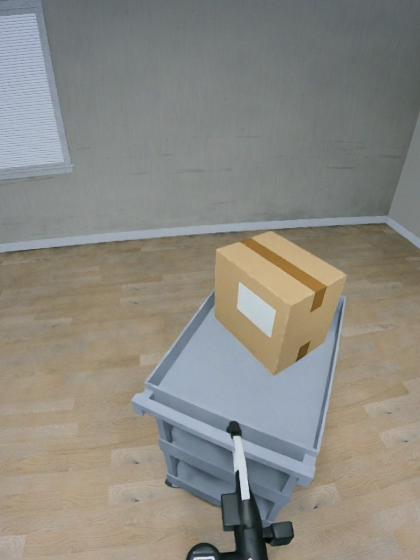

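Emit:
move --r2 '{"base":{"strafe_m":-0.28,"translate_m":0.3},"pace":"slow"}' --blocking false --cameras '[]'

Emit:
wait --seconds 8 --cameras '["r2_head_camera","r2_head_right_camera"]'

Scene clock: 594.87 s.
move: r2 moving
r1: as last shown
r1.lidar_m: 0.25 1.53 2.70 2.78 1.04 1.04 1.35 2.25 1.97 1.99 1.39 0.25
r1.motor_effort: lift_m=+23(23) arm_m=-4(4) wheel_0=+9(9) wheel_1=+2(2) wheel_2=+3(4)
r1.servo_current: wrist_yaw_rad=33(59) wrist_pitch_rad=39(46) wrist_roll_rad=52(59) gripper_m=52(59)
r1.contact_limits: rotate_rad 0.7
r1.wrist_depth_mm: - - - - - - 276 / 960 - - - - - 279 / 960 - - - - - 287 / 946 - - - - - 291 / 946 - - - - - 257 / 960 - - 198 - - 294 / - 1499 179 184 154 413 291
r2.base_odometry: x=-1.261 y=-1.136 heading=-0.658
r2.turned_by_wheels: +0.000
r2.turned_by_imu: +0.000
r2.base_tilt: forward=-0.7 right=+0.1
r2.lidar_m: 0.42 0.55 3.30 3.03 2.87 1.89 1.71 1.73 2.19 1.36 1.36 0.36
r2.base_status: translate_m moving; strafe_m moving
r2.joint_positions: lift_m=+0.688 arm_m=+0.000 wrist_yaw_rad=+0.004 wrist_pitch_rad=+0.008 wrist_roll_rad=+1.568 gripper_m=-0.009
r2.joint_status: not commanded
r2.measured_speeds: translate_m=+0.041 strafe_m=-0.036 rotate_rad=+0.000 lift_m=+0.000 arm_m=+0.000 wrist_yaw_rad=+0.000 wrist_pitch_rad=+0.000 wrist_roll_rad=+0.000
r2.motor_effort: lift_m=+21(21) arm_m=+3(5) wheel_0=+10(13) wheel_1=-4(5) wheel_2=-12(14)
r2.servo_current: wrist_yaw_rad=46(52) wrist_pitch_rad=52(59) wrist_roll_rad=52(59) gripper_m=65(78)
r2.hand_pose: x=+0.4596 y=-0.0861 z=+0.8637 quat_wxyz=(+0.708, +0.706, +0.004, -0.001) (m; r2's base frame)
r2.wrist_depth_mm: - 477 466 105 161 - - / - 427 415 116 174 - - / - 462 442 123 187 - - / - - 564 134 204 - - / - - - 147 224 - - / - - 190 165 180 1576 508 / - - - - - 1863 477
pictures: none
No camera images: "cameras" was empty.

Scene clock: 599.70 s.
earlier move: r2 done
r1.base_odometry: x=-1.917 y=+1.711 heading=+0.039
r1.turned_by_wheels: +0.000
r1.turned_by_imu: +0.000
r1.base_tilt: forward=-1.6 right=+1.2
r1.lidar_m: 0.25 1.52 2.68 2.77 0.74 0.85 1.04 2.24 1.96 1.98 1.38 0.25
r1.base_status: not commanded
r1.joint_positions: lift_m=+0.500 arm_m=+0.300 wrist_yaw_rad=+0.002 wrist_pitch_rad=+0.002 wrist_roll_rad=+0.000 gripper_m=-0.019
r1.joint_status: not commanded
r1.measured_speeds: all 0
r1.motor_effort: lift_m=+23(23) arm_m=-4(4) wheel_0=+9(10) wheel_1=+2(3) wheel_2=+4(4)
r1.servo_current: wrist_yaw_rad=46(72) wrist_pitch_rad=39(52) wrist_roll_rad=52(72) gripper_m=52(59)
r1.contact_limits: rotate_rad 0.7
r1.hand_pose: x=+0.7595 y=-0.0867 z=+0.6773 quat_wxyz=(+1.000, +0.000, +0.001, +0.001) (m; r1's base frame)
r1.wrist_depth_mm: - - - - - - 276 / 946 - - - - - 279 / 946 - - - - - 286 / 976 - - - - - 290 / 960 - - - - - 257 / 960 - - 199 - - 296 / - 1537 179 183 154 413 291
r2.base_odometry: x=-1.197 y=-1.528 heading=-0.658
r2.turned_by_wheels: +0.000
r2.turned_by_imu: +0.000
r2.base_tilt: forward=-0.7 right=+0.1
r2.lidar_m: 0.47 2.78 3.50 3.32 3.24 2.16 1.96 1.99 2.53 1.03 0.95 0.33
r2.base_status: done
r2.joint_positions: lift_m=+0.688 arm_m=+0.000 wrist_yaw_rad=+0.000 wrist_pitch_rad=+0.008 wrist_roll_rad=+1.568 gripper_m=-0.009
r2.joint_status: not commanded
r2.measured_speeds: all 0
r2.motor_effort: lift_m=+21(21) arm_m=+5(5) wheel_0=+3(15) wheel_1=-5(7) wheel_2=-6(14)
r2.servo_current: wrist_yaw_rad=46(59) wrist_pitch_rad=52(59) wrist_roll_rad=46(59) gripper_m=72(78)
r2.hand_pose: x=+0.4592 y=-0.0875 z=+0.8637 quat_wxyz=(+0.708, +0.706, +0.003, -0.003) (m; r2's base frame)
r2.wrist_depth_mm: - 347 336 - - 116 - / - 484 452 - - 132 - / - - - - - - - / - - - - 181 549 - / - - - - 223 1576 512 / - - 187 135 177 1618 473 / - - - - 410 1708 1118
wait: 4.83 of 8 s (r2 has come to rest)
pictures: r2_head_camera, r2_head_right_camera
Images, in order (width x height): r2_head_camera 420x560, r2_head_right_camera 420x672.

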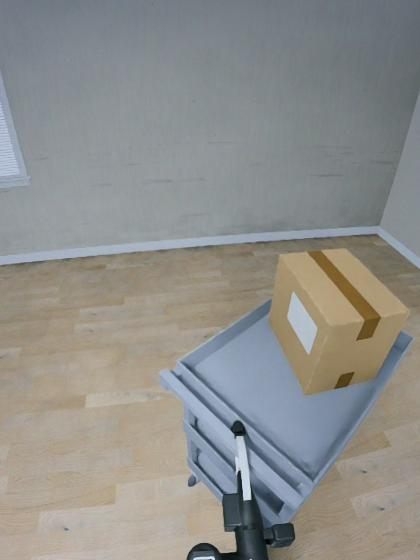

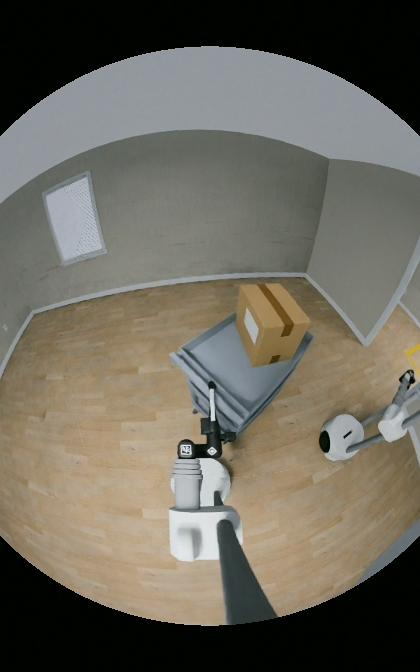

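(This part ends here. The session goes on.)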